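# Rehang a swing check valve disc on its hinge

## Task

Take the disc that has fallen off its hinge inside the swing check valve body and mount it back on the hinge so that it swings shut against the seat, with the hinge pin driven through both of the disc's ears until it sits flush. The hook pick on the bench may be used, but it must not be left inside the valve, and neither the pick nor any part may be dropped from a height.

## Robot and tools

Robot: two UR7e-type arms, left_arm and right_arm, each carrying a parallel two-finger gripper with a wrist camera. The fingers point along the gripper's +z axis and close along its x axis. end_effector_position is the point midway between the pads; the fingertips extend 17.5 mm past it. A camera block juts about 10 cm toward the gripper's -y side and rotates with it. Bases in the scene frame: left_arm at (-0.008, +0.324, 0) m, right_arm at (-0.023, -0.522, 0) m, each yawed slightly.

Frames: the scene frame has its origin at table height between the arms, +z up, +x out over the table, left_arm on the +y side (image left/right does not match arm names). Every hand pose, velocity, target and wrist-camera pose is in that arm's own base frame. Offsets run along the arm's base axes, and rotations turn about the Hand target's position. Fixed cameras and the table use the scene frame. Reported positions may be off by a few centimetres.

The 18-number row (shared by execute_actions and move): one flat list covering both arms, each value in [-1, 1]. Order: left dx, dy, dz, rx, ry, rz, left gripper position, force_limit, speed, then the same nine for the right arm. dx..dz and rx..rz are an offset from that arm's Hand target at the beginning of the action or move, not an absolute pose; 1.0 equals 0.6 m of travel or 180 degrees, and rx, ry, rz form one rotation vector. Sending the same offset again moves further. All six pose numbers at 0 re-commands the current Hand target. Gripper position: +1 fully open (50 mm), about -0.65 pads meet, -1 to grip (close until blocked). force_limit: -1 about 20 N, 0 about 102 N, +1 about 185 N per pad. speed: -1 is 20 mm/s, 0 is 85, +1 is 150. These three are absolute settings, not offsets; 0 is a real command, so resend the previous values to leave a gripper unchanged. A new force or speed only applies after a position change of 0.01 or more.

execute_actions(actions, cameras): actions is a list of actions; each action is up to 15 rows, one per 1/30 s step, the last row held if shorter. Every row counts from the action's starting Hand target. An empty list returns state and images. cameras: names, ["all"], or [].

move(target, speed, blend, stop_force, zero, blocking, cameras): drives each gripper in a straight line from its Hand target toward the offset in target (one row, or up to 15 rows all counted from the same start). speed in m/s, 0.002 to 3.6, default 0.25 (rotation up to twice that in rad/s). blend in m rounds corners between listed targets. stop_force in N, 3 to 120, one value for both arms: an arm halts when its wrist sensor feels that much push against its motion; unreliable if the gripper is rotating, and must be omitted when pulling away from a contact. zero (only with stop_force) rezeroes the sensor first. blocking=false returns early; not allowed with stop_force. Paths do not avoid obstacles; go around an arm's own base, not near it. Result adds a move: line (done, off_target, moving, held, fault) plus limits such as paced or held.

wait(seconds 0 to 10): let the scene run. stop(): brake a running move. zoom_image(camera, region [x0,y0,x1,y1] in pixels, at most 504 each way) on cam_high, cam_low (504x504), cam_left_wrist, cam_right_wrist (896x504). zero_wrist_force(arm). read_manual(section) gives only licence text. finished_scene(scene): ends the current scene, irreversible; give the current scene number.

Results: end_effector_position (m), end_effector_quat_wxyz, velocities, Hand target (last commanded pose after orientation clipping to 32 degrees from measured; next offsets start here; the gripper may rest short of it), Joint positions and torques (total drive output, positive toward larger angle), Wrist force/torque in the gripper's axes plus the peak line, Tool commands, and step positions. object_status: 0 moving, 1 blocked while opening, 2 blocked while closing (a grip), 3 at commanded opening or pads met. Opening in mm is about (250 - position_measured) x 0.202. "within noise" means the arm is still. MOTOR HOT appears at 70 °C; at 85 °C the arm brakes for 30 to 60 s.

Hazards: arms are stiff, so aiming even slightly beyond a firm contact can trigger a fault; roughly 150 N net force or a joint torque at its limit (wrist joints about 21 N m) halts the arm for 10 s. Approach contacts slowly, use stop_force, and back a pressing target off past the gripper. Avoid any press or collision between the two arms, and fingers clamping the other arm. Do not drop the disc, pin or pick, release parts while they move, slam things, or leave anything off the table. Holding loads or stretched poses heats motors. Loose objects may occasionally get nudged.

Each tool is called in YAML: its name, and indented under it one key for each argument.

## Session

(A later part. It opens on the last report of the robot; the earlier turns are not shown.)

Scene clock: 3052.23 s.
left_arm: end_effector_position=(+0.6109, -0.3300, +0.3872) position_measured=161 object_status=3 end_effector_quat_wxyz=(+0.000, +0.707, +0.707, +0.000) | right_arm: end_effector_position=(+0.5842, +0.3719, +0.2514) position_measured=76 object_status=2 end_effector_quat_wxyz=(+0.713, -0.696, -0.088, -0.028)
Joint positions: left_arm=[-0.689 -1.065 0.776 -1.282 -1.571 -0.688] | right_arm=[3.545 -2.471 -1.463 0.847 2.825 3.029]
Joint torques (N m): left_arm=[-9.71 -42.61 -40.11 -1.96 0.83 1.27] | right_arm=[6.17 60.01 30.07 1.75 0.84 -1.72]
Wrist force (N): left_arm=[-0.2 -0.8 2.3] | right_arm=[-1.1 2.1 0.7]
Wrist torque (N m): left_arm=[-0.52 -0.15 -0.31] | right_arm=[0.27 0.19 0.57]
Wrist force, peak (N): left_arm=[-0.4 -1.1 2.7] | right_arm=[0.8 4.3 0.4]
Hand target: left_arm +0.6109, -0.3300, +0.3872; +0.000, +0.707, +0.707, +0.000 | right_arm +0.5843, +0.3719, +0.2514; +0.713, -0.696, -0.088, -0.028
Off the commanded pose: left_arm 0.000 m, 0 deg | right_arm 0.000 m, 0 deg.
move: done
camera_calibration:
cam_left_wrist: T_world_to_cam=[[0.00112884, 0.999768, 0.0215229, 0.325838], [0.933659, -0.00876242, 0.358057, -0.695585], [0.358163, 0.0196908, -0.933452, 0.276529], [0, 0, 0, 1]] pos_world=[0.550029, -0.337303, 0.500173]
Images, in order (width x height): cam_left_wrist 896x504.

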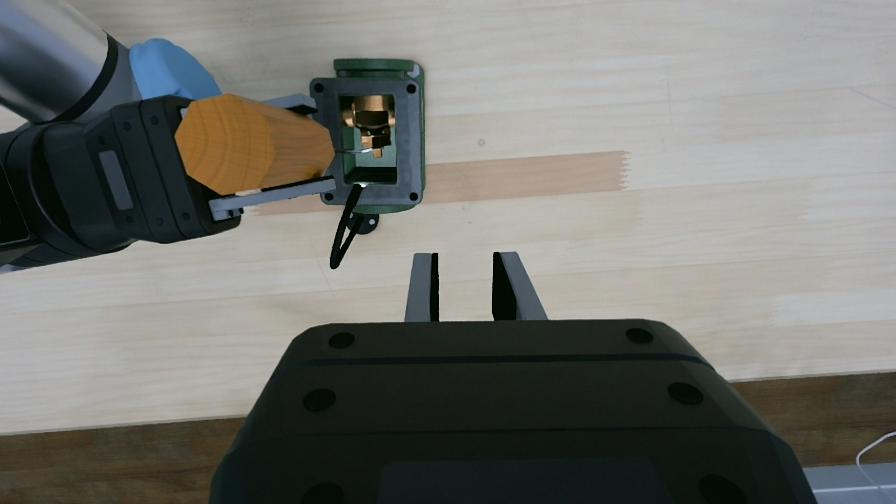

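move:
  target: [0,0,0,0,0,0,-0.056,-0.7,0.5,-0.0112,0.0053,0.0135,0,0,-0.0278,-1,-0.1,-0.8]
  speed: 0.02
  cameras: ["cam_left_wrist"]

zoom_image:
  camera: "cam_left_wrist"
  region: [340, 90, 410, 190]

Scene clock: 3061.40 s.
left_arm: end_effector_position=(+0.6109, -0.3300, +0.3872) position_measured=161 object_status=3 end_effector_quat_wxyz=(+0.000, +0.707, +0.707, +0.000) | right_arm: end_effector_position=(+0.5775, +0.3751, +0.2595) position_measured=76 object_status=2 end_effector_quat_wxyz=(+0.711, -0.699, -0.057, -0.059) end_effector_velocity=(-0.001, +0.000, -0.001) end_effector_angular_velocity=(-0.001, +0.001, +0.004)
Joint positions: left_arm=[-0.689 -1.065 0.776 -1.282 -1.571 -0.688] | right_arm=[3.568 -2.408 -1.573 0.88 2.714 3.015]
Joint velocities: left_arm=[within noise] | right_arm=[0 -0.001 0.001 -0.001 0.005 0]
Joint torques (N m): left_arm=[-10.4 -43.42 -40.11 -1.92 0.89 1] | right_arm=[3.86 58.49 28.48 2.2 0.66 -2.01]
Wrist force (N): left_arm=[-0.8 -1.1 2.2] | right_arm=[-1.3 2.1 0.7]
Wrist torque (N m): left_arm=[-0.57 -0.06 -0.32] | right_arm=[0.29 0.22 0.58]
Wrist force, peak (N): left_arm=[-0.7 -1.3 2.5] | right_arm=[-1.4 3.0 0.8]
Hand target: left_arm +0.6109, -0.3300, +0.3872; +0.000, +0.707, +0.707, +0.000 | right_arm +0.5776, +0.3751, +0.2595; +0.711, -0.699, -0.058, -0.059
Off the commanded pose: left_arm 0.000 m, 0 deg | right_arm 0.000 m, 0 deg.
move: done
camera_calibration:
cam_left_wrist: T_world_to_cam=[[0.00112884, 0.999768, 0.0215229, 0.325838], [0.933659, -0.00876242, 0.358057, -0.695585], [0.358163, 0.0196908, -0.933452, 0.276529], [0, 0, 0, 1]] pos_world=[0.550029, -0.337303, 0.500173]
Images, in order (width x height): cam_left_wrist 896x504.

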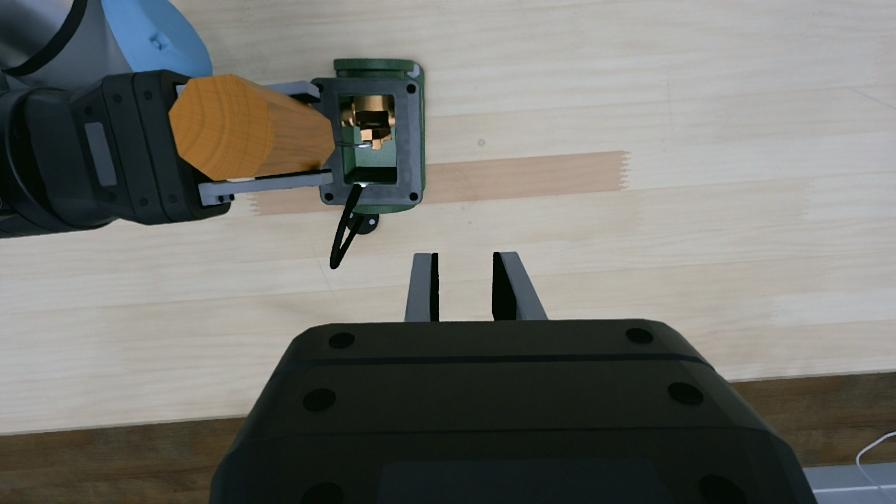

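Scaled by 5.040 from the camera's 896x504 image, which has a finer 1280x720 frame.

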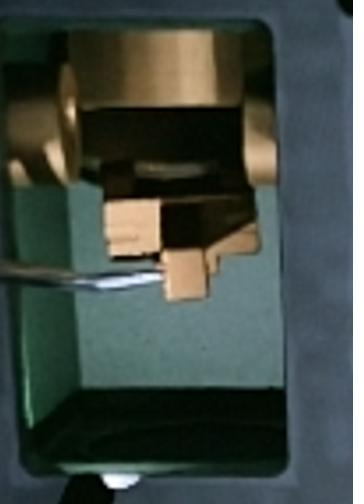

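move:
  target: [0,0,0,0,0,0,-0.056,-0.7,0.5,-0.0118,0.0045,0.0098,0,0,-0.0167,-1,-0.1,-0.8]
  speed: 0.015
  cameras: ["cam_left_wrist"]

zoom_image:
  camera: "cam_left_wrist"
  region: [354, 112, 398, 152]

Scene clock: 3069.53 s.
left_arm: end_effector_position=(+0.6109, -0.3300, +0.3872) position_measured=161 object_status=3 end_effector_quat_wxyz=(+0.000, +0.707, +0.707, +0.000) | right_arm: end_effector_position=(+0.5704, +0.3778, +0.2653) position_measured=76 object_status=2 end_effector_quat_wxyz=(+0.709, -0.700, -0.039, -0.077)
Joint positions: left_arm=[-0.689 -1.065 0.776 -1.282 -1.571 -0.688] | right_arm=[3.589 -2.365 -1.643 0.902 2.641 3.008]
Joint torques (N m): left_arm=[-11.95 -43.05 -40.43 -1.96 0.71 1.22] | right_arm=[4.04 56.74 26.51 2.72 0.87 -2.05]
Wrist force (N): left_arm=[-0.4 -0.9 2.2] | right_arm=[-1.5 2.3 0.5]
Wrist torque (N m): left_arm=[-0.54 -0.11 -0.31] | right_arm=[0.29 0.23 0.58]
Wrist force, peak (N): left_arm=[-0.6 -1.2 2.5] | right_arm=[-1.4 2.6 0.9]
Hand target: left_arm +0.6109, -0.3300, +0.3872; +0.000, +0.707, +0.707, +0.000 | right_arm +0.5705, +0.3778, +0.2653; +0.709, -0.700, -0.039, -0.077
Off the commanded pose: left_arm 0.000 m, 0 deg | right_arm 0.000 m, 0 deg.
move: done
camera_calibration:
cam_left_wrist: T_world_to_cam=[[0.00112884, 0.999768, 0.0215229, 0.325838], [0.933659, -0.00876242, 0.358057, -0.695585], [0.358163, 0.0196908, -0.933452, 0.276529], [0, 0, 0, 1]] pos_world=[0.550029, -0.337303, 0.500173]
Images, in order (width x height): cam_left_wrist 896x504.

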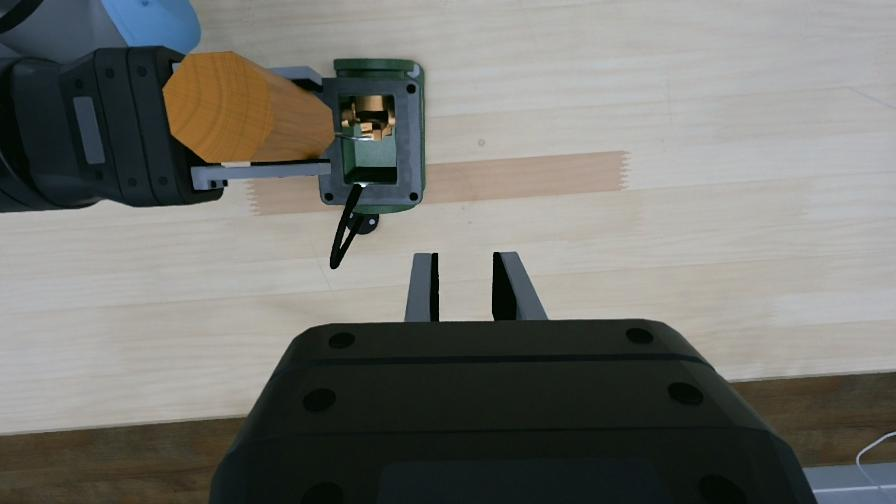

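Scaled by 11.455 from the camera's 896x504 image, which has a finer 1280x720 frame.

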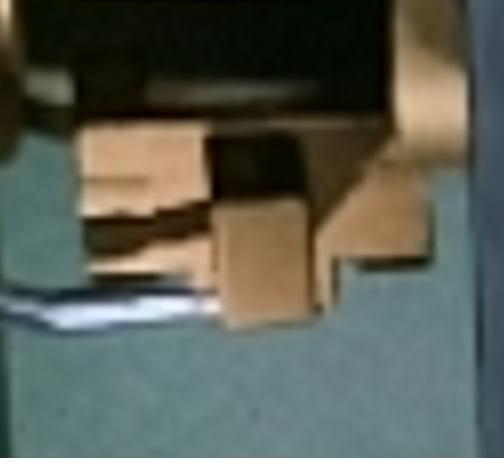

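move:
  target: [0,0,0,0,0,0,-0.056,-0.7,0.5,-0.0122,0.0037,0.005,0,0,0,-1,-0.1,-0.8]
  speed: 0.012
  stop_force: 6
  cameras: ["cam_left_wrist"]

zoom_image:
  camera: "cam_left_wrist"
  region: [354, 112, 398, 152]

Scene clock: 3091.17 s.
left_arm: end_effector_position=(+0.6109, -0.3300, +0.3872) position_measured=161 object_status=3 end_effector_quat_wxyz=(+0.000, +0.707, +0.707, +0.000) | right_arm: end_effector_position=(+0.5632, +0.3800, +0.2683) position_measured=76 object_status=2 end_effector_quat_wxyz=(+0.709, -0.700, -0.039, -0.077)
Joint positions: left_arm=[-0.689 -1.065 0.776 -1.282 -1.571 -0.688] | right_arm=[3.598 -2.349 -1.666 0.909 2.632 3.008]
Joint torques (N m): left_arm=[-10.65 -43.61 -39.54 -2.18 0.53 1.09] | right_arm=[-12.73 49.91 30.11 -1.88 0.77 -1.41]
Wrist force (N): left_arm=[-0.4 -1.0 2.3] | right_arm=[-1.6 2.0 0.5]
Wrist torque (N m): left_arm=[-0.56 -0.12 -0.32] | right_arm=[0.34 0.21 0.62]
Wrist force, peak (N): left_arm=[-1.0 -0.8 2.7] | right_arm=[-1.4 2.7 0.7]
Hand target: left_arm +0.6109, -0.3300, +0.3872; +0.000, +0.707, +0.707, +0.000 | right_arm +0.5632, +0.3800, +0.2683; +0.709, -0.700, -0.039, -0.077
Off the commanded pose: left_arm 0.000 m, 0 deg | right_arm 0.000 m, 0 deg.
move: done
camera_calibration:
cam_left_wrist: T_world_to_cam=[[0.00112884, 0.999768, 0.0215229, 0.325838], [0.933659, -0.00876242, 0.358057, -0.695585], [0.358163, 0.0196908, -0.933452, 0.276529], [0, 0, 0, 1]] pos_world=[0.550029, -0.337303, 0.500173]
Images, in order (width x height): cam_left_wrist 896x504.

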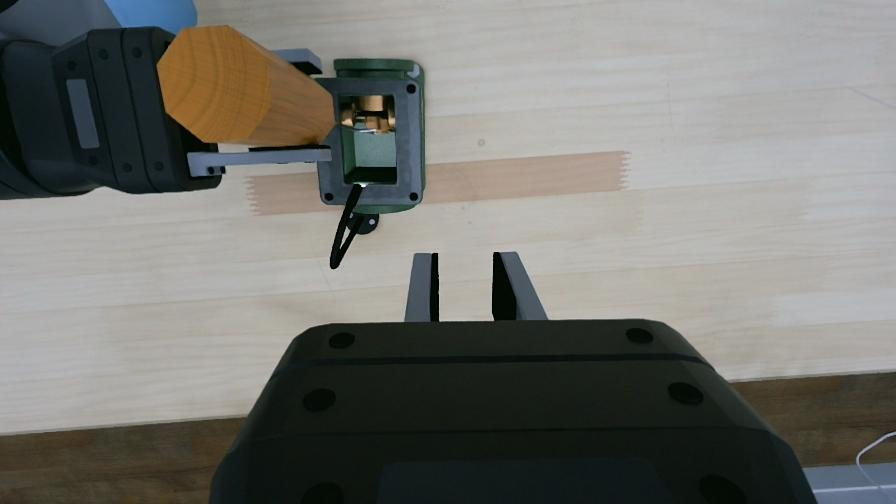

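Scaled by 11.455 from the camera's 896x504 image, which has a finer 1280x720 frame.

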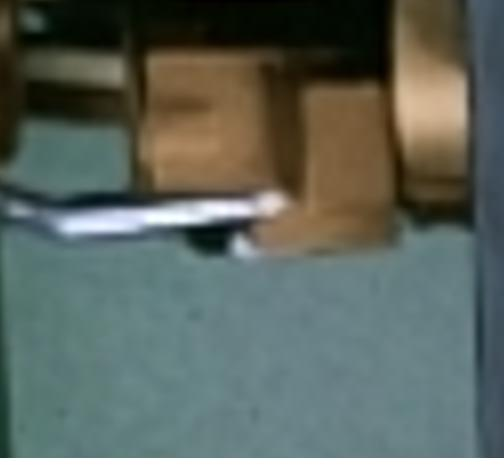

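wait:
  seconds: 0.1
  cameras: ["cam_left_wrist"]

zoom_image:
  camera: "cam_left_wrist"
  region: [340, 90, 410, 190]

Scene clock: 3133.20 s.
left_arm: end_effector_position=(+0.6109, -0.3300, +0.3872) position_measured=161 object_status=3 end_effector_quat_wxyz=(+0.000, +0.707, +0.707, +0.000) | right_arm: end_effector_position=(+0.5632, +0.3800, +0.2683) position_measured=76 object_status=2 end_effector_quat_wxyz=(+0.709, -0.700, -0.039, -0.077)
Joint positions: left_arm=[-0.689 -1.065 0.776 -1.282 -1.571 -0.688] | right_arm=[3.598 -2.349 -1.666 0.909 2.632 3.008]
Joint torques (N m): left_arm=[-10.07 -43.78 -39.65 -2.32 0.61 1.06] | right_arm=[-11.76 49.48 30.06 -1.87 0.52 0]
Wrist force (N): left_arm=[-0.4 -1.0 2.2] | right_arm=[-1.5 1.7 0.5]
Wrist torque (N m): left_arm=[-0.54 -0.12 -0.31] | right_arm=[0.32 0.20 0.62]
Wrist force, peak (N): left_arm=[-0.4 -1.1 2.6] | right_arm=[-1.7 2.0 0.6]
Hand target: left_arm +0.6109, -0.3300, +0.3872; +0.000, +0.707, +0.707, +0.000 | right_arm +0.5632, +0.3800, +0.2683; +0.709, -0.700, -0.039, -0.077
Tool commands: left_gripper/position=-0.056 left_gripper/force_limit=-0.7 left_gripper/speed=+0.5 right_gripper/position=-1.0 right_gripper/force_limit=-0.1 right_gripper/speed=-0.8
Off the commanded pose: left_arm 0.000 m, 0 deg | right_arm 0.000 m, 0 deg.
wait: 0.10 s; at rest from the start
camera_calibration:
cam_left_wrist: T_world_to_cam=[[0.00112884, 0.999768, 0.0215229, 0.325838], [0.933659, -0.00876242, 0.358057, -0.695585], [0.358163, 0.0196908, -0.933452, 0.276529], [0, 0, 0, 1]] pos_world=[0.550029, -0.337303, 0.500173]
Images, in order (width x height): cam_left_wrist 896x504.

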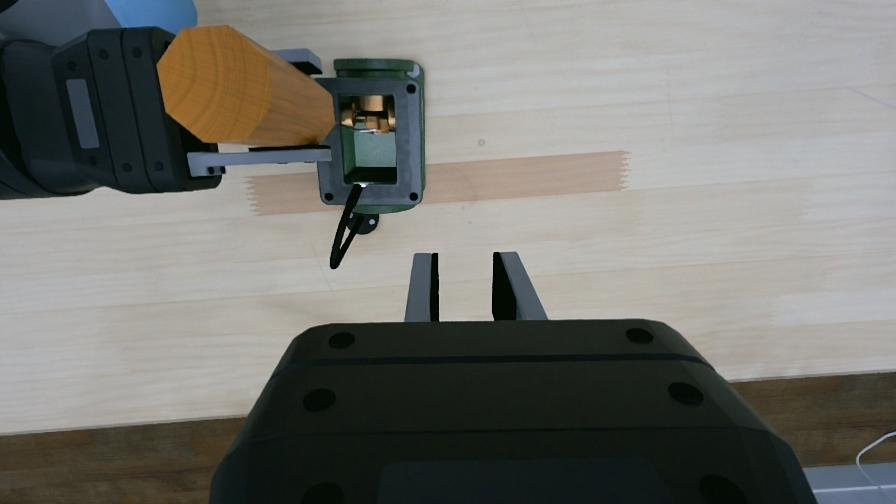

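Scaled by 5.040 from the camera's 896x504 image, which has a finer 1280x720 frame.

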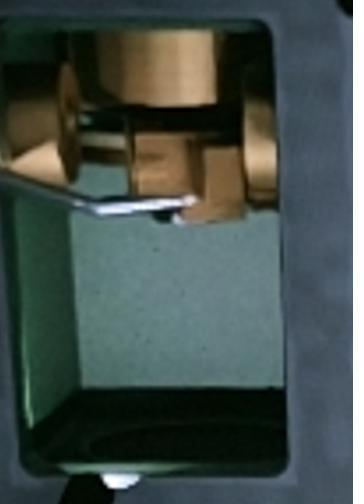

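zoom_image:
  camera: "cam_left_wrist"
  region: [338, 92, 400, 140]

Scaled by 8.129 from the camera's 896x504 image, which has a finer 1280x720 frame.

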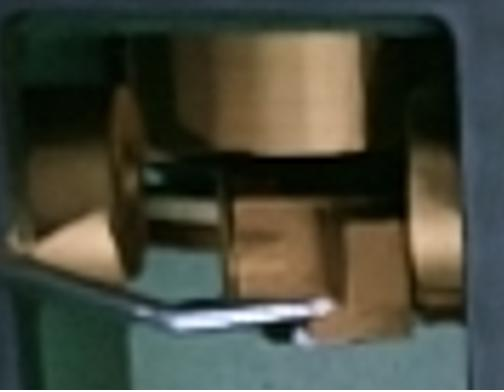

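move:
  target: [-0.0182, -0.0583, 0, 0, 0, 0.995, -0.056, -0.7, 0.5, 0, 0, 0, 0, 0, 0, -1, -0.1, -0.8]
  speed: 0.8
  cameras: ["cam_left_wrist"]

Scene clock: 3289.77 s.
left_arm: end_effector_position=(+0.6000, -0.3650, +0.3872) position_measured=161 object_status=3 end_effector_quat_wxyz=(+0.000, +0.701, -0.713, +0.000) | right_arm: end_effector_position=(+0.5632, +0.3800, +0.2683) position_measured=76 object_status=2 end_effector_quat_wxyz=(+0.709, -0.700, -0.039, -0.077)
Joint positions: left_arm=[-0.737 -1.038 0.734 -1.266 -1.571 -3.862] | right_arm=[3.598 -2.349 -1.666 0.909 2.632 3.008]
Joint torques (N m): left_arm=[-2.33 -48.5 -34.9 -1.76 0.05 -1.38] | right_arm=[-11.19 50.09 30.56 -1.81 0.66 1.42]
Wrist force (N): left_arm=[-0.6 -1.1 2.2] | right_arm=[-1.8 2.0 0.6]
Wrist torque (N m): left_arm=[-0.57 -0.09 -0.22] | right_arm=[0.34 0.25 0.62]
Wrist force, peak (N): left_arm=[-0.6 -1.0 2.7] | right_arm=[-1.8 2.1 0.6]
Hand target: left_arm +0.6000, -0.3650, +0.3872; +0.000, +0.701, -0.713, +0.000 | right_arm +0.5632, +0.3800, +0.2683; +0.709, -0.700, -0.039, -0.077
Off the commanded pose: left_arm 0.000 m, 0 deg | right_arm 0.000 m, 0 deg.
move: done
camera_calibration:
cam_left_wrist: T_world_to_cam=[[-0.0171725, -0.999621, 0.0215267, -0.357957], [-0.933401, 0.0237454, 0.358048, 0.446371], [-0.358423, -0.0139445, -0.933455, 0.69879], [0, 0, 0, 1]] pos_world=[0.660959, -0.358676, 0.500173]
Images, in order (width x height): cam_left_wrist 896x504.

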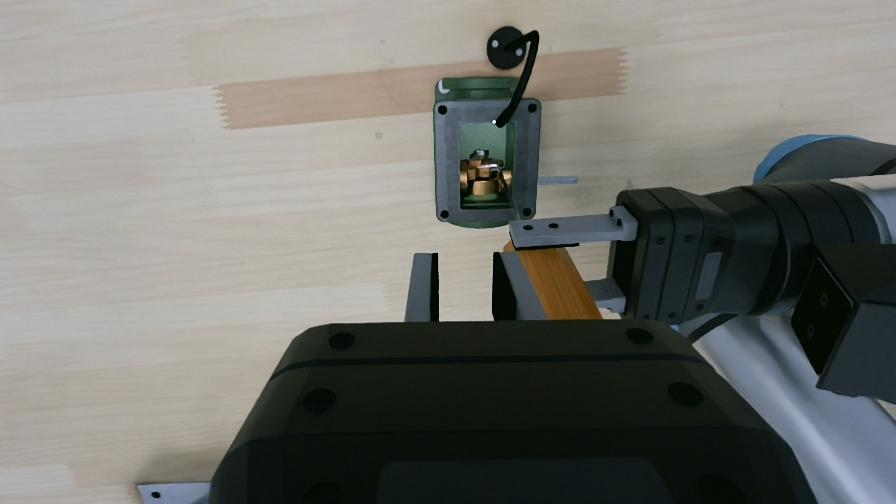

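zoom_image:
  camera: "cam_left_wrist"
  region: [455, 140, 519, 212]

Scaled by 7.000 from the camera's 896x504 image, which has a finer 1280x720 frame.

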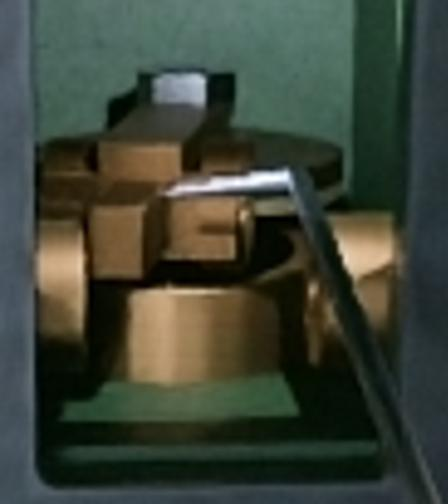

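zoom_image:
  camera: "cam_left_wrist"
  region: [458, 146, 508, 186]

Scaled by 10.080 from the camera's 896x504 image, which has a finer 1280x720 frame.

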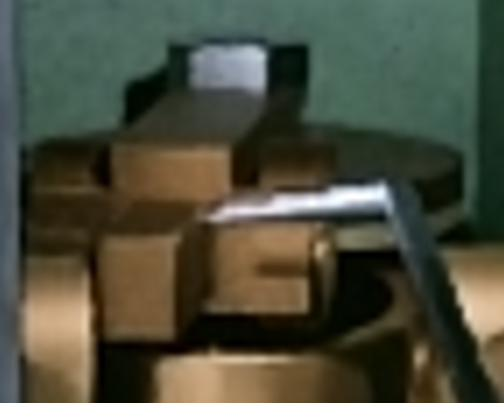

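move:
  target: [0, 0, 0, 0, 0, 0, -0.056, -0.7, 0.5, 0, 0, 0.01, 0, 0, 0, -1, -0.1, -0.8]
  speed: 0.01
  cameras: ["cam_left_wrist"]

zoom_image:
  camera: "cam_left_wrist"
  region: [458, 146, 508, 186]

Scene clock: 3358.07 s.
left_arm: end_effector_position=(+0.6000, -0.3650, +0.3872) position_measured=161 object_status=3 end_effector_quat_wxyz=(+0.000, +0.701, -0.713, +0.000) | right_arm: end_effector_position=(+0.5632, +0.3800, +0.2744) position_measured=76 object_status=2 end_effector_quat_wxyz=(+0.709, -0.700, -0.039, -0.077)
Joint positions: left_arm=[-0.737 -1.038 0.734 -1.266 -1.571 -3.863] | right_arm=[3.598 -2.338 -1.666 0.898 2.632 3.008]
Joint torques (N m): left_arm=[12.08 -54.73 -26.58 -5.55 -0.97 -1.18] | right_arm=[-11.22 57.6 29.41 -0.59 0.65 0.88]
Wrist force (N): left_arm=[-0.6 -0.9 2.3] | right_arm=[-1.4 1.9 0.5]
Wrist torque (N m): left_arm=[-0.52 -0.10 -0.22] | right_arm=[0.32 0.18 0.62]
Wrist force, peak (N): left_arm=[-0.7 -1.0 2.6] | right_arm=[-1.6 2.0 0.7]
Hand target: left_arm +0.6000, -0.3650, +0.3872; +0.000, +0.701, -0.713, +0.000 | right_arm +0.5632, +0.3800, +0.2743; +0.709, -0.700, -0.039, -0.077
Off the commanded pose: left_arm 0.000 m, 0 deg | right_arm 0.000 m, 0 deg.
move: done
camera_calibration:
cam_left_wrist: T_world_to_cam=[[-0.0168567, -0.999626, 0.0215136, -0.358061], [-0.933408, 0.0234459, 0.358051, 0.446264], [-0.358421, -0.0140454, -0.933454, 0.698754], [0, 0, 0, 1]] pos_world=[0.660959, -0.358576, 0.500173]
Images, in order (width x height): cam_left_wrist 896x504.

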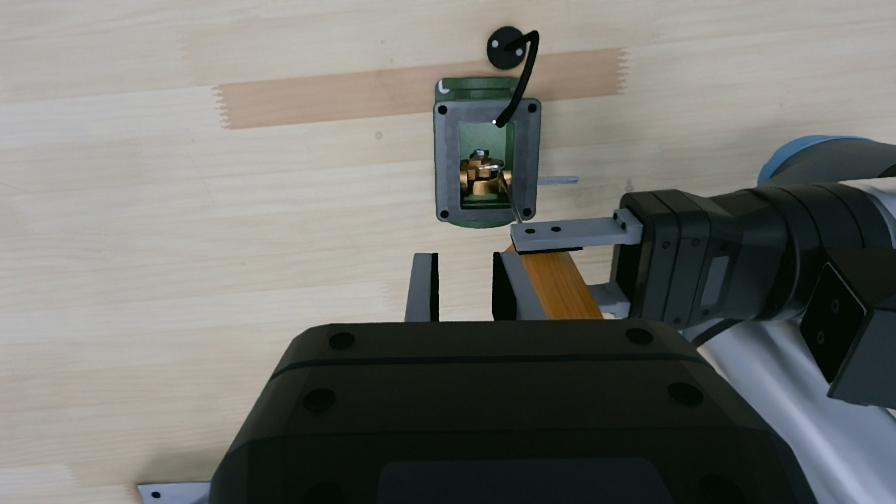

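Scaled by 10.080 from the camera's 896x504 image, which has a finer 1280x720 frame.

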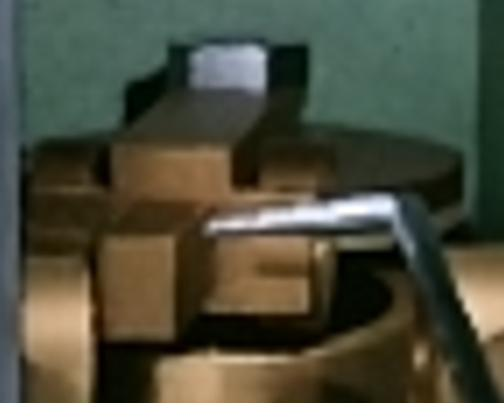

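move:
  target:
    - [0, 0, 0, 0, 0, 0, -0.056, -0.7, 0.5, 0, 0, 0.1, 0, 0, 0, -1, -0.1, -0.8]
    - [0, 0, 0, 0, 0, 0, -0.056, -0.7, 0.5, 0.007, -0.43, 0.13, 0, 0, 0, -1, -0.1, -0.8]
  speed: [0.06, 0.2]
  blend: [0.01, 0]
  cameras: ["cam_left_wrist"]

zoom_image:
  camera: "cam_left_wrist"
  region: [455, 140, 519, 212]

Scene clock: 3382.37 s.
left_arm: end_effector_position=(+0.6000, -0.3650, +0.3872) position_measured=161 object_status=3 end_effector_quat_wxyz=(+0.000, +0.701, -0.713, +0.000) | right_arm: end_effector_position=(+0.5666, +0.1645, +0.3493) position_measured=76 object_status=2 end_effector_quat_wxyz=(+0.708, -0.701, -0.039, -0.078)
Joint positions: left_arm=[-0.737 -1.038 0.734 -1.266 -1.571 -3.863] | right_arm=[3.213 -2.221 -1.625 0.821 3.016 3.091]
Joint torques (N m): left_arm=[11.43 -54.78 -27.07 -5.62 -0.92 0.37] | right_arm=[8.19 57.8 9.1 -0.31 -1.74 -1.82]
Wrist force (N): left_arm=[-0.7 -0.9 2.2] | right_arm=[-1.7 1.5 0.3]
Wrist torque (N m): left_arm=[-0.54 -0.05 -0.22] | right_arm=[0.27 0.22 0.46]
Wrist force, peak (N): left_arm=[-1.0 -0.9 2.6] | right_arm=[2.0 1.1 -16.4]
Hand target: left_arm +0.6000, -0.3650, +0.3872; +0.000, +0.701, -0.713, +0.000 | right_arm +0.5665, +0.1645, +0.3493; +0.708, -0.701, -0.039, -0.078 (not the last commanded pose)
Off the commanded pose: left_arm 0.000 m, 0 deg | right_arm 0.043 m, 0 deg.
move: held (right_arm; a check stopped the path); path passed 1 of 2 targets; limits=held
pose unreachable (right arm): on one or more control steps of this call, first in action 0 (counted from 0), this arm could not follow its commanded pose, so it was not sent that pose on those steps. It may still have moved: this result reports where it is.
cause: moving toward the commanded pose would bring two parts of the arm too close to each other (its gripper and another part of the arm, with joints 4 (wrist 1) to 6 (wrist 3) between them, 4 mm apart when it was first held).
camera_calibration:
cam_left_wrist: T_world_to_cam=[[-0.0168567, -0.999626, 0.0215136, -0.358061], [-0.933408, 0.0234459, 0.358051, 0.446264], [-0.358421, -0.0140454, -0.933454, 0.698754], [0, 0, 0, 1]] pos_world=[0.660959, -0.358576, 0.500173]
Images, in order (width x height): cam_left_wrist 896x504.

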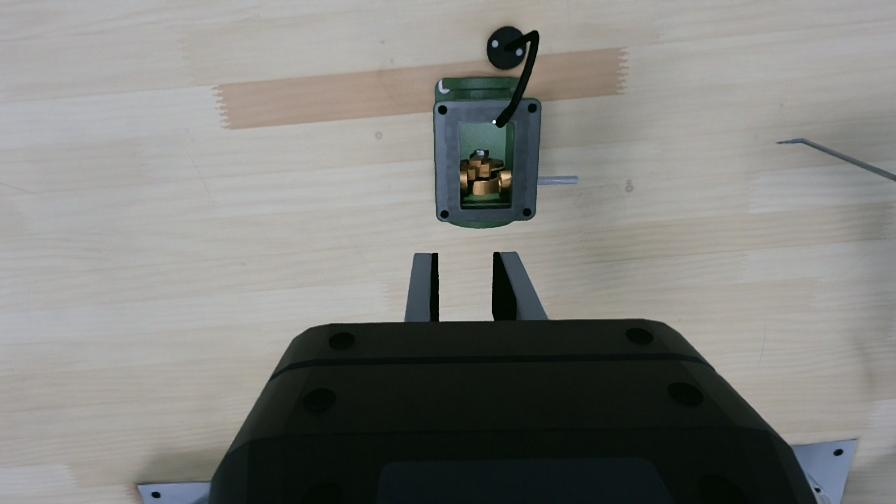

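Scaled by 7.000 from the camera's 896x504 image, which has a finer 1280x720 frame.

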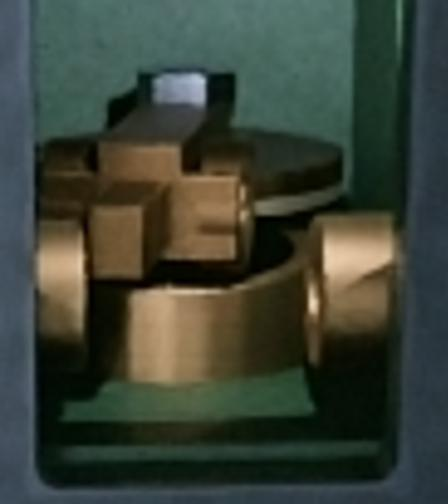

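move:
  target: [-0.0328, -0.0223, -0.3617, -0.0648, 0.0403, 0.5035, 0.01, -0.7, 0.5, 0.0467, -0.0915, -0.1655, -0.2747, 0.5186, -0.5003, -1, -0.1, -0.8]
  speed: 0.35
  cameras: ["cam_left_wrist", "cam_high"]

zoom_image:
  camera: "cam_left_wrist"
  region: [360, 150, 540, 300]

Scene clock: 3583.80 s.
left_arm: end_effector_position=(+0.5803, -0.3784, +0.1701) position_measured=151 object_status=3 end_effector_quat_wxyz=(+0.105, +0.994, +0.001, +0.025) | right_arm: end_effector_position=(+0.5946, +0.1096, +0.2500) position_measured=76 object_status=2 end_effector_quat_wxyz=(-0.007, -0.555, +0.832, -0.003)
Joint positions: left_arm=[-0.725 -1.142 1.517 -2.123 -1.693 -5.45] | right_arm=[3.55 -1.823 -1.482 -1.421 1.562 3.943]
Joint torques (N m): left_arm=[-1.19 -51.95 -40.77 -1.76 -1.1 -1.33] | right_arm=[-12.03 48.59 27.02 3.99 0.69 1.04]
Wrist force (N): left_arm=[-0.8 -1.4 1.8] | right_arm=[-0.1 0.6 -0.1]
Wrist torque (N m): left_arm=[-0.60 -0.07 -0.28] | right_arm=[0.28 0.02 0.21]
Wrist force, peak (N): left_arm=[-0.7 -1.5 2.9] | right_arm=[-1.5 2.7 0.2]
Hand target: left_arm +0.5803, -0.3783, +0.1701; +0.105, +0.994, +0.001, +0.025 | right_arm +0.5945, +0.1096, +0.2500; -0.007, -0.555, +0.832, -0.003
Off the commanded pose: left_arm 0.000 m, 0 deg | right_arm 0.000 m, 0 deg.
move: done
camera_calibration:
cam_left_wrist: T_world_to_cam=[[0.997404, 0.0103422, 0.0712681, -0.582049], [-0.0301123, -0.839071, 0.543189, -0.376081], [0.0654167, -0.543924, -0.836581, 0.0259703], [0, 0, 0, 1]] pos_world=[0.567515, -0.295413, 0.267491]
Images, in order (width x height): cam_high 504x504, cam_left_wrist 896x504.

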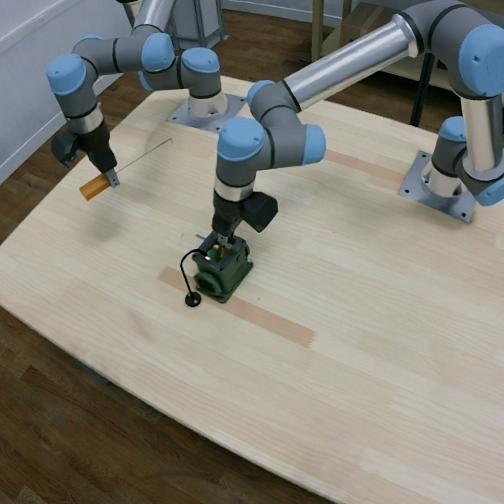

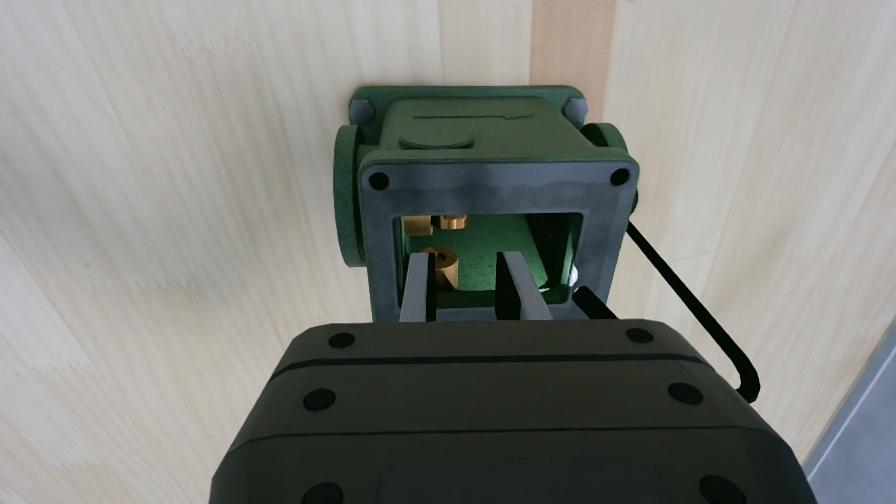

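Scaled by 2.800 from the camera's 896x504 image, which has a finer 1280x720 frame.

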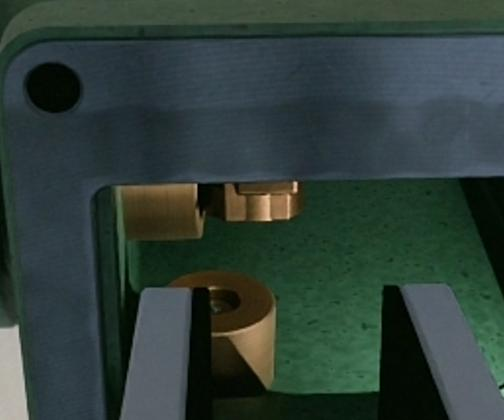

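zoom_image:
  camera: "cam_left_wrist"
  region: [395, 205, 495, 265]

Scaled by 5.040 from the camera's 896x504 image, which has a finer 1280x720 frame.

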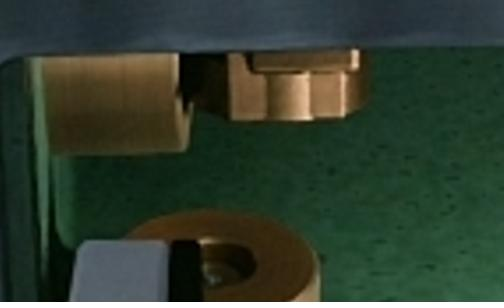

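move:
  target: [0.0245, -0.0528, 0.3615, 0.0667, 0.016, 0, 0.01, -0.7, 0.5, 0, 0, 0, 0, 0, 0, -1, -0.1, -0.8]
  speed: 0.35
  cameras: ["cam_left_wrist"]

zoom_image:
  camera: "cam_left_wrist"
  region: [395, 120, 495, 220]

Scene clock: 3644.63 s.
left_arm: end_effector_position=(+0.5950, -0.4101, +0.3870) position_measured=151 object_status=3 end_effector_quat_wxyz=(+0.000, +1.000, +0.001, +0.000) | right_arm: end_effector_position=(+0.5945, +0.1096, +0.2500) position_measured=76 object_status=2 end_effector_quat_wxyz=(-0.007, -0.555, +0.832, -0.003)
Joint positions: left_arm=[-0.789 -0.966 0.617 -1.223 -1.571 -5.503] | right_arm=[3.55 -1.823 -1.482 -1.421 1.562 3.944]
Joint torques (N m): left_arm=[12.27 -47.94 -40.55 -2.19 1.16 0.81] | right_arm=[-11.61 48.77 34.16 1.99 0.72 1.36]
Wrist force (N): left_arm=[-0.6 -0.8 2.3] | right_arm=[0.1 0.5 0.0]
Wrist torque (N m): left_arm=[-0.51 -0.07 -0.21] | right_arm=[0.27 0.00 0.22]
Wrist force, peak (N): left_arm=[-1.3 -2.5 5.8] | right_arm=[0.1 0.7 0.2]
Hand target: left_arm +0.5950, -0.4100, +0.3870; +0.000, +1.000, +0.001, +0.000 | right_arm +0.5945, +0.1096, +0.2500; -0.007, -0.555, +0.832, -0.003
Off the commanded pose: left_arm 0.000 m, 0 deg | right_arm 0.000 m, 0 deg.
move: done
camera_calibration:
cam_left_wrist: T_world_to_cam=[[0.999758, 0.000754663, 0.0219814, -0.598088], [-0.00716552, -0.93371, 0.357958, -0.500872], [0.0207944, -0.358029, -0.933479, 0.329558], [0, 0, 0, 1]] pos_world=[0.587502, -0.349227, 0.500073]
Images, in order (width x height): cam_left_wrist 896x504.

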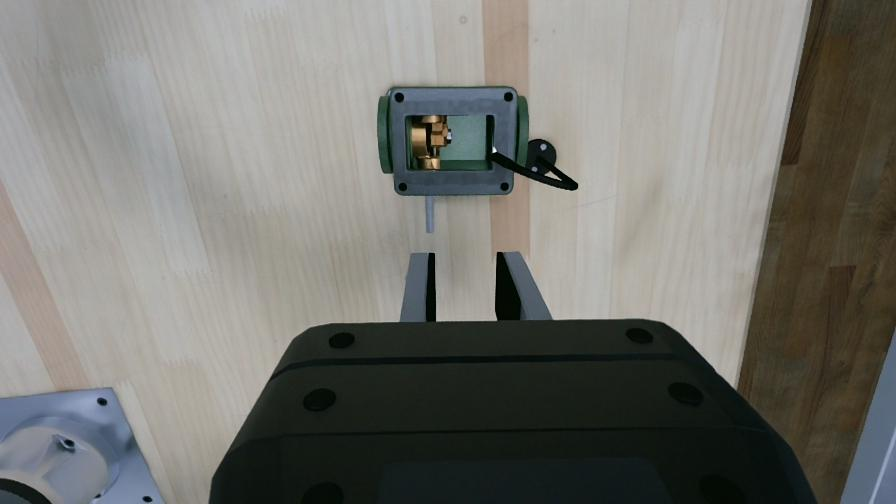

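Scaled by 5.040 from the camera's 896x504 image, which has a finer 1280x720 frame.

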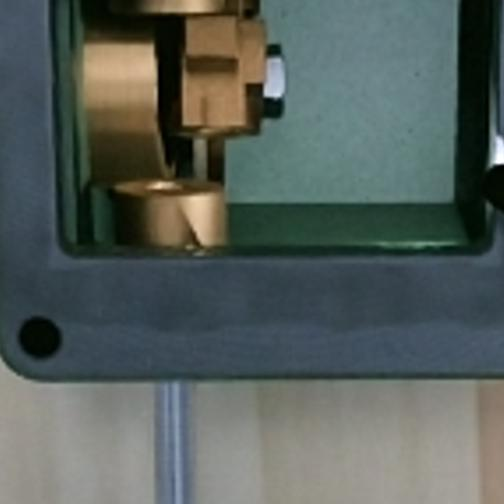

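zoom_image:
  camera: "cam_left_wrist"
  region: [410, 115, 460, 165]

Scaled by 10.080 from the camera's 896x504 image, which has a finer 1280x720 frame.

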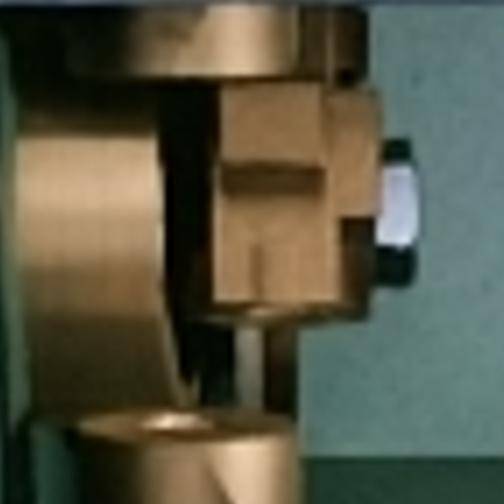

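move:
  target: [-0.0218, 0.0448, -0.3857, -0.0667, -0.0083, 0, 0.01, -0.7, 0.5, 0, 0, -0.3333, 0, 0, 0, -1, -0.1, -0.8]
  speed: 0.25
  cameras: ["cam_left_wrist", "cam_right_wrist"]

zoom_image:
  camera: "cam_left_wrist"
  region: [395, 185, 535, 285]

Scene clock: 3843.63 s.
left_arm: end_effector_position=(+0.5820, -0.3831, +0.1557) position_measured=151 object_status=3 end_effector_quat_wxyz=(+0.105, +0.994, +0.001, +0.013) | right_arm: end_effector_position=(+0.5945, +0.1096, +0.0500) position_measured=76 object_status=2 end_effector_quat_wxyz=(-0.007, -0.555, +0.832, -0.003)
Joint positions: left_arm=[-0.722 -1.111 1.505 -2.123 -1.71 -5.447] | right_arm=[3.55 -2.009 -1.781 -0.935 1.562 3.944]
Joint torques (N m): left_arm=[-10.05 -50.07 -24.03 -5.98 0.56 -1.3] | right_arm=[5.96 49.81 33.9 2.5 -0.8 -1.97]
Wrist force (N): left_arm=[-0.2 -1.0 2.5] | right_arm=[0.2 0.5 0.0]
Wrist torque (N m): left_arm=[-0.54 -0.16 -0.36] | right_arm=[0.27 -0.02 0.21]
Wrist force, peak (N): left_arm=[-1.1 -2.7 5.3] | right_arm=[0.0 0.6 -3.5]
Hand target: left_arm +0.5820, -0.3831, +0.1556; +0.105, +0.994, +0.001, +0.013 | right_arm +0.5945, +0.1096, +0.0500; -0.007, -0.555, +0.832, -0.003
Off the commanded pose: left_arm 0.000 m, 0 deg | right_arm 0.000 m, 0 deg.
move: done
camera_calibration:
cam_left_wrist: T_world_to_cam=[[0.998856, 0.00811716, 0.0471315, -0.580664], [-0.0188406, -0.839012, 0.543786, -0.378805], [0.0439579, -0.544052, -0.837899, 0.0238824], [0, 0, 0, 1]] pos_world=[0.571812, -0.300115, 0.253368]
cam_right_wrist: T_world_to_cam=[[-0.396815, -0.917579, 0.0242086, 0.339949], [-0.856252, 0.379538, 0.350404, 0.463334], [-0.330712, 0.118317, -0.936286, 0.357494], [0, 0, 0, 1]] pos_world=[0.649855, 0.0937794, 0.164133]
Images, in order (width x height): cam_left_wrist 896x504, cam_right_wrist 896x504.

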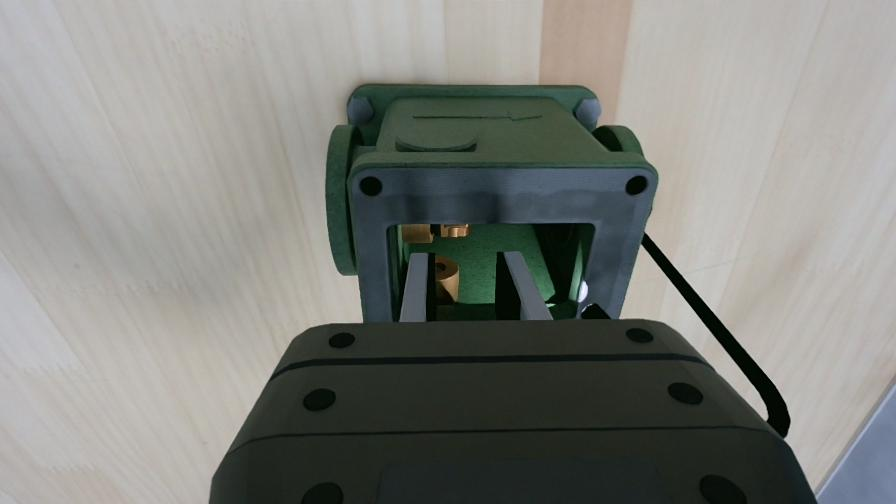

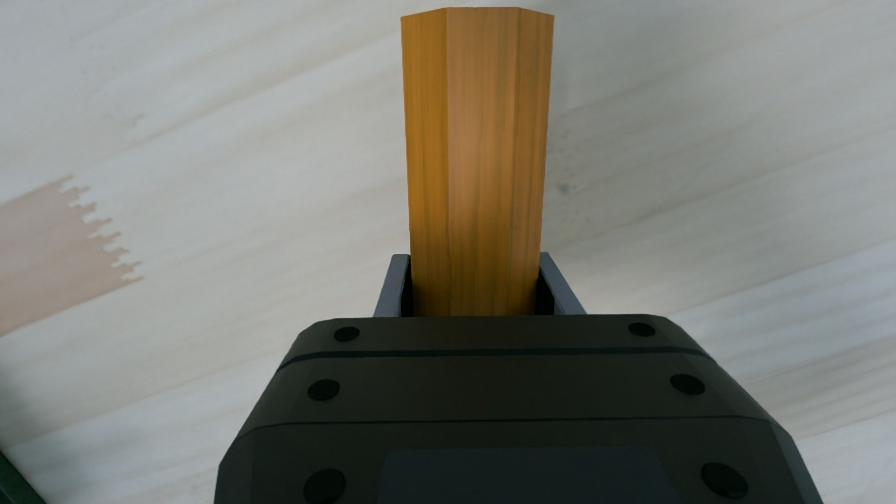

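Scaled by 3.600 from the camera's 896x504 image, which has a finer 1280x720 frame.

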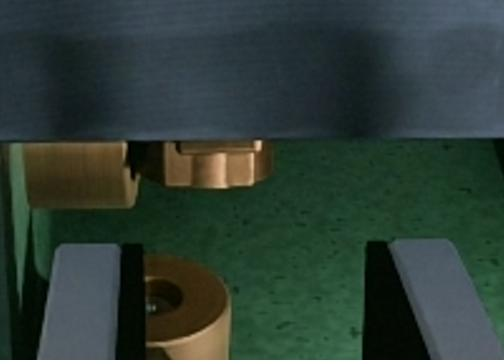

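move:
  target: [0.0018, -0.0162, -0.0733, 0, 0, 0, 0.01, -0.7, 0.5, 0, 0, -0.0492, 0, 0, 0, -1, -0.1, -0.8]
  speed: 0.022
  stop_force: 4
  cameras: ["cam_left_wrist", "cam_right_wrist"]

zoom_image:
  camera: "cam_left_wrist"
  region: [395, 185, 535, 285]

Scene clock: 3863.67 s.
left_arm: end_effector_position=(+0.5830, -0.3929, +0.1116) position_measured=151 object_status=3 end_effector_quat_wxyz=(+0.105, +0.994, +0.001, +0.013) | right_arm: end_effector_position=(+0.5946, +0.1096, +0.0247) position_measured=76 object_status=2 end_effector_quat_wxyz=(-0.007, -0.555, +0.832, -0.003)
Joint positions: left_arm=[-0.733 -1.054 1.54 -2.218 -1.708 -5.457] | right_arm=[3.55 -2.047 -1.802 -0.876 1.562 3.944]
Joint torques (N m): left_arm=[3.16 -53.84 -39.77 -1.39 0.8 -0.13] | right_arm=[9.62 56.82 33.83 0.44 0.88 -1.89]
Wrist force (N): left_arm=[-0.6 -1.3 2.2] | right_arm=[1.5 0.0 -5.3]
Wrist torque (N m): left_arm=[-0.59 -0.10 -0.35] | right_arm=[0.63 -0.01 0.30]
Wrist force, peak (N): left_arm=[-1.0 -1.0 2.8] | right_arm=[1.1 1.6 -8.5]
Hand target: left_arm +0.5830, -0.3929, +0.1116; +0.105, +0.994, +0.001, +0.013 | right_arm +0.5946, +0.1096, +0.0247; -0.007, -0.555, +0.832, -0.003 (not the last commanded pose)
Off the commanded pose: left_arm 0.000 m, 0 deg | right_arm 0.004 m, 0 deg.
move: contact (right_arm)
camera_calibration:
cam_left_wrist: T_world_to_cam=[[0.998854, 0.00803977, 0.0471859, -0.579543], [-0.0189411, -0.838938, 0.543898, -0.363025], [0.0439588, -0.544168, -0.837824, -0.0184132], [0, 0, 0, 1]] pos_world=[0.572812, -0.309916, 0.209368]
cam_right_wrist: T_world_to_cam=[[-0.396751, -0.917609, 0.0241406, 0.340574], [-0.856316, 0.379466, 0.350326, 0.47238], [-0.330623, 0.11832, -0.936317, 0.333691], [0, 0, 0, 1]] pos_world=[0.649955, 0.0937792, 0.138732]
Images, in order (width x height): cam_left_wrist 896x504, cam_right_wrist 896x504.

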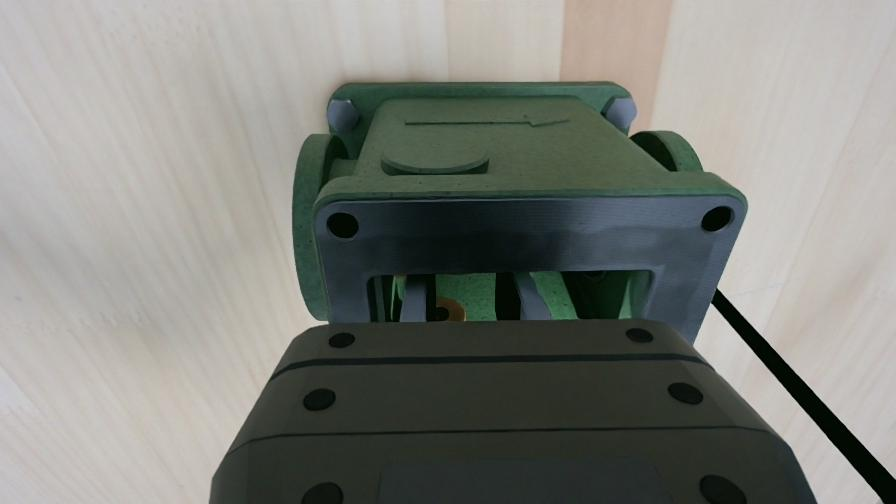

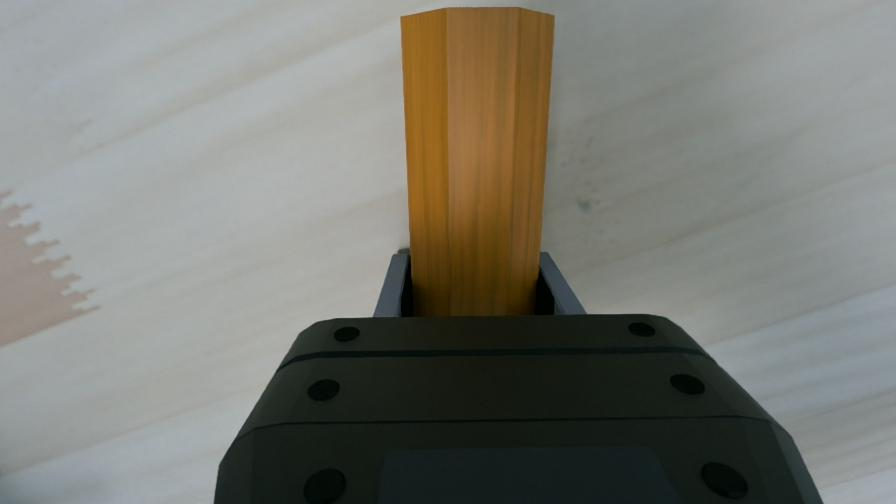

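Scaled by 3.600 from the camera's 896x504 image, which has a finer 1280x720 frame.

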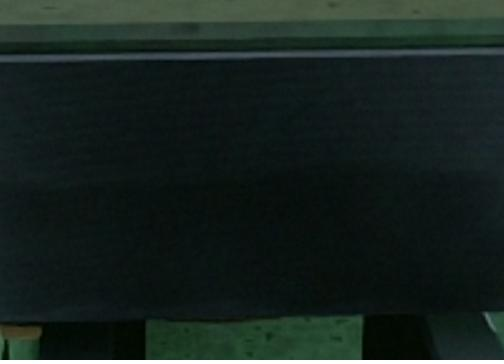

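execute_actions:
  actions:
    - [[0,0,0,0,0,0,-1,-0.6,-0.8,0,0,0,0,0,0,0.835,-0.1,-0.7]]
    - [[0,0,0,0,0,0,-1,-0.6,-0.8,0,0,0,0,0,0,0.835,-0.1,-0.7]]
  cameras: ["cam_left_wrist"]

Scene clock: 3869.50 s.
left_arm: end_effector_position=(+0.5830, -0.3929, +0.1116) position_measured=211 object_status=2 end_effector_quat_wxyz=(+0.105, +0.994, +0.001, +0.013) | right_arm: end_effector_position=(+0.5946, +0.1096, +0.0247) position_measured=28 object_status=3 end_effector_quat_wxyz=(-0.007, -0.555, +0.832, -0.003)
Joint positions: left_arm=[-0.733 -1.054 1.54 -2.218 -1.708 -5.457] | right_arm=[3.55 -2.047 -1.802 -0.876 1.562 3.944]
Joint torques (N m): left_arm=[11.62 -51.76 -36.83 -2.86 -0.78 0.92] | right_arm=[9.73 56.97 33.22 4.31 0.8 -1.77]
Wrist force (N): left_arm=[-0.7 -1.4 2.0] | right_arm=[0.1 0.6 -0.7]
Wrist torque (N m): left_arm=[-0.52 -0.08 -0.36] | right_arm=[0.28 0.00 0.21]
Wrist force, peak (N): left_arm=[-0.8 -1.4 3.7] | right_arm=[1.4 0.1 -5.5]
Hand target: left_arm +0.5830, -0.3929, +0.1116; +0.105, +0.994, +0.001, +0.013 | right_arm +0.5946, +0.1096, +0.0247; -0.007, -0.555, +0.832, -0.003
Off the commanded pose: left_arm 0.000 m, 0 deg | right_arm 0.000 m, 0 deg.
Step readings (end_effector_position of left_arm | right_arm):
0: (+0.5830, -0.3929, +0.1116) | (+0.5946, +0.1096, +0.0247)
1: (+0.5830, -0.3929, +0.1116) | (+0.5946, +0.1096, +0.0247)
2: (+0.5830, -0.3929, +0.1116) | (+0.5946, +0.1096, +0.0247)
4: (+0.5830, -0.3929, +0.1116) | (+0.5946, +0.1096, +0.0247)
8: (+0.5830, -0.3929, +0.1116) | (+0.5946, +0.1096, +0.0247)
15: (+0.5830, -0.3929, +0.1116) | (+0.5946, +0.1096, +0.0247)
16: (+0.5830, -0.3929, +0.1116) | (+0.5946, +0.1096, +0.0247)
17: (+0.5830, -0.3929, +0.1116) | (+0.5946, +0.1096, +0.0247)
19: (+0.5830, -0.3929, +0.1116) | (+0.5946, +0.1096, +0.0247)
23: (+0.5830, -0.3929, +0.1116) | (+0.5946, +0.1096, +0.0247)
30: (+0.5830, -0.3929, +0.1116) | (+0.5946, +0.1096, +0.0247)
camera_calibration:
cam_left_wrist: T_world_to_cam=[[0.998849, 0.00809387, 0.0472697, -0.579542], [-0.0189414, -0.838939, 0.543896, -0.363025], [0.0440586, -0.544166, -0.83782, -0.0184703], [0, 0, 0, 1]] pos_world=[0.572813, -0.309916, 0.209368]
Images, in order (width x height): cam_left_wrist 896x504.

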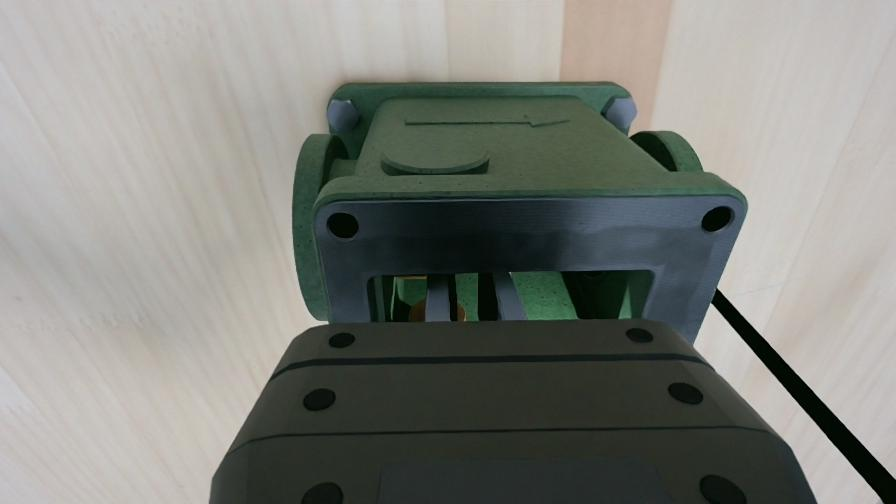

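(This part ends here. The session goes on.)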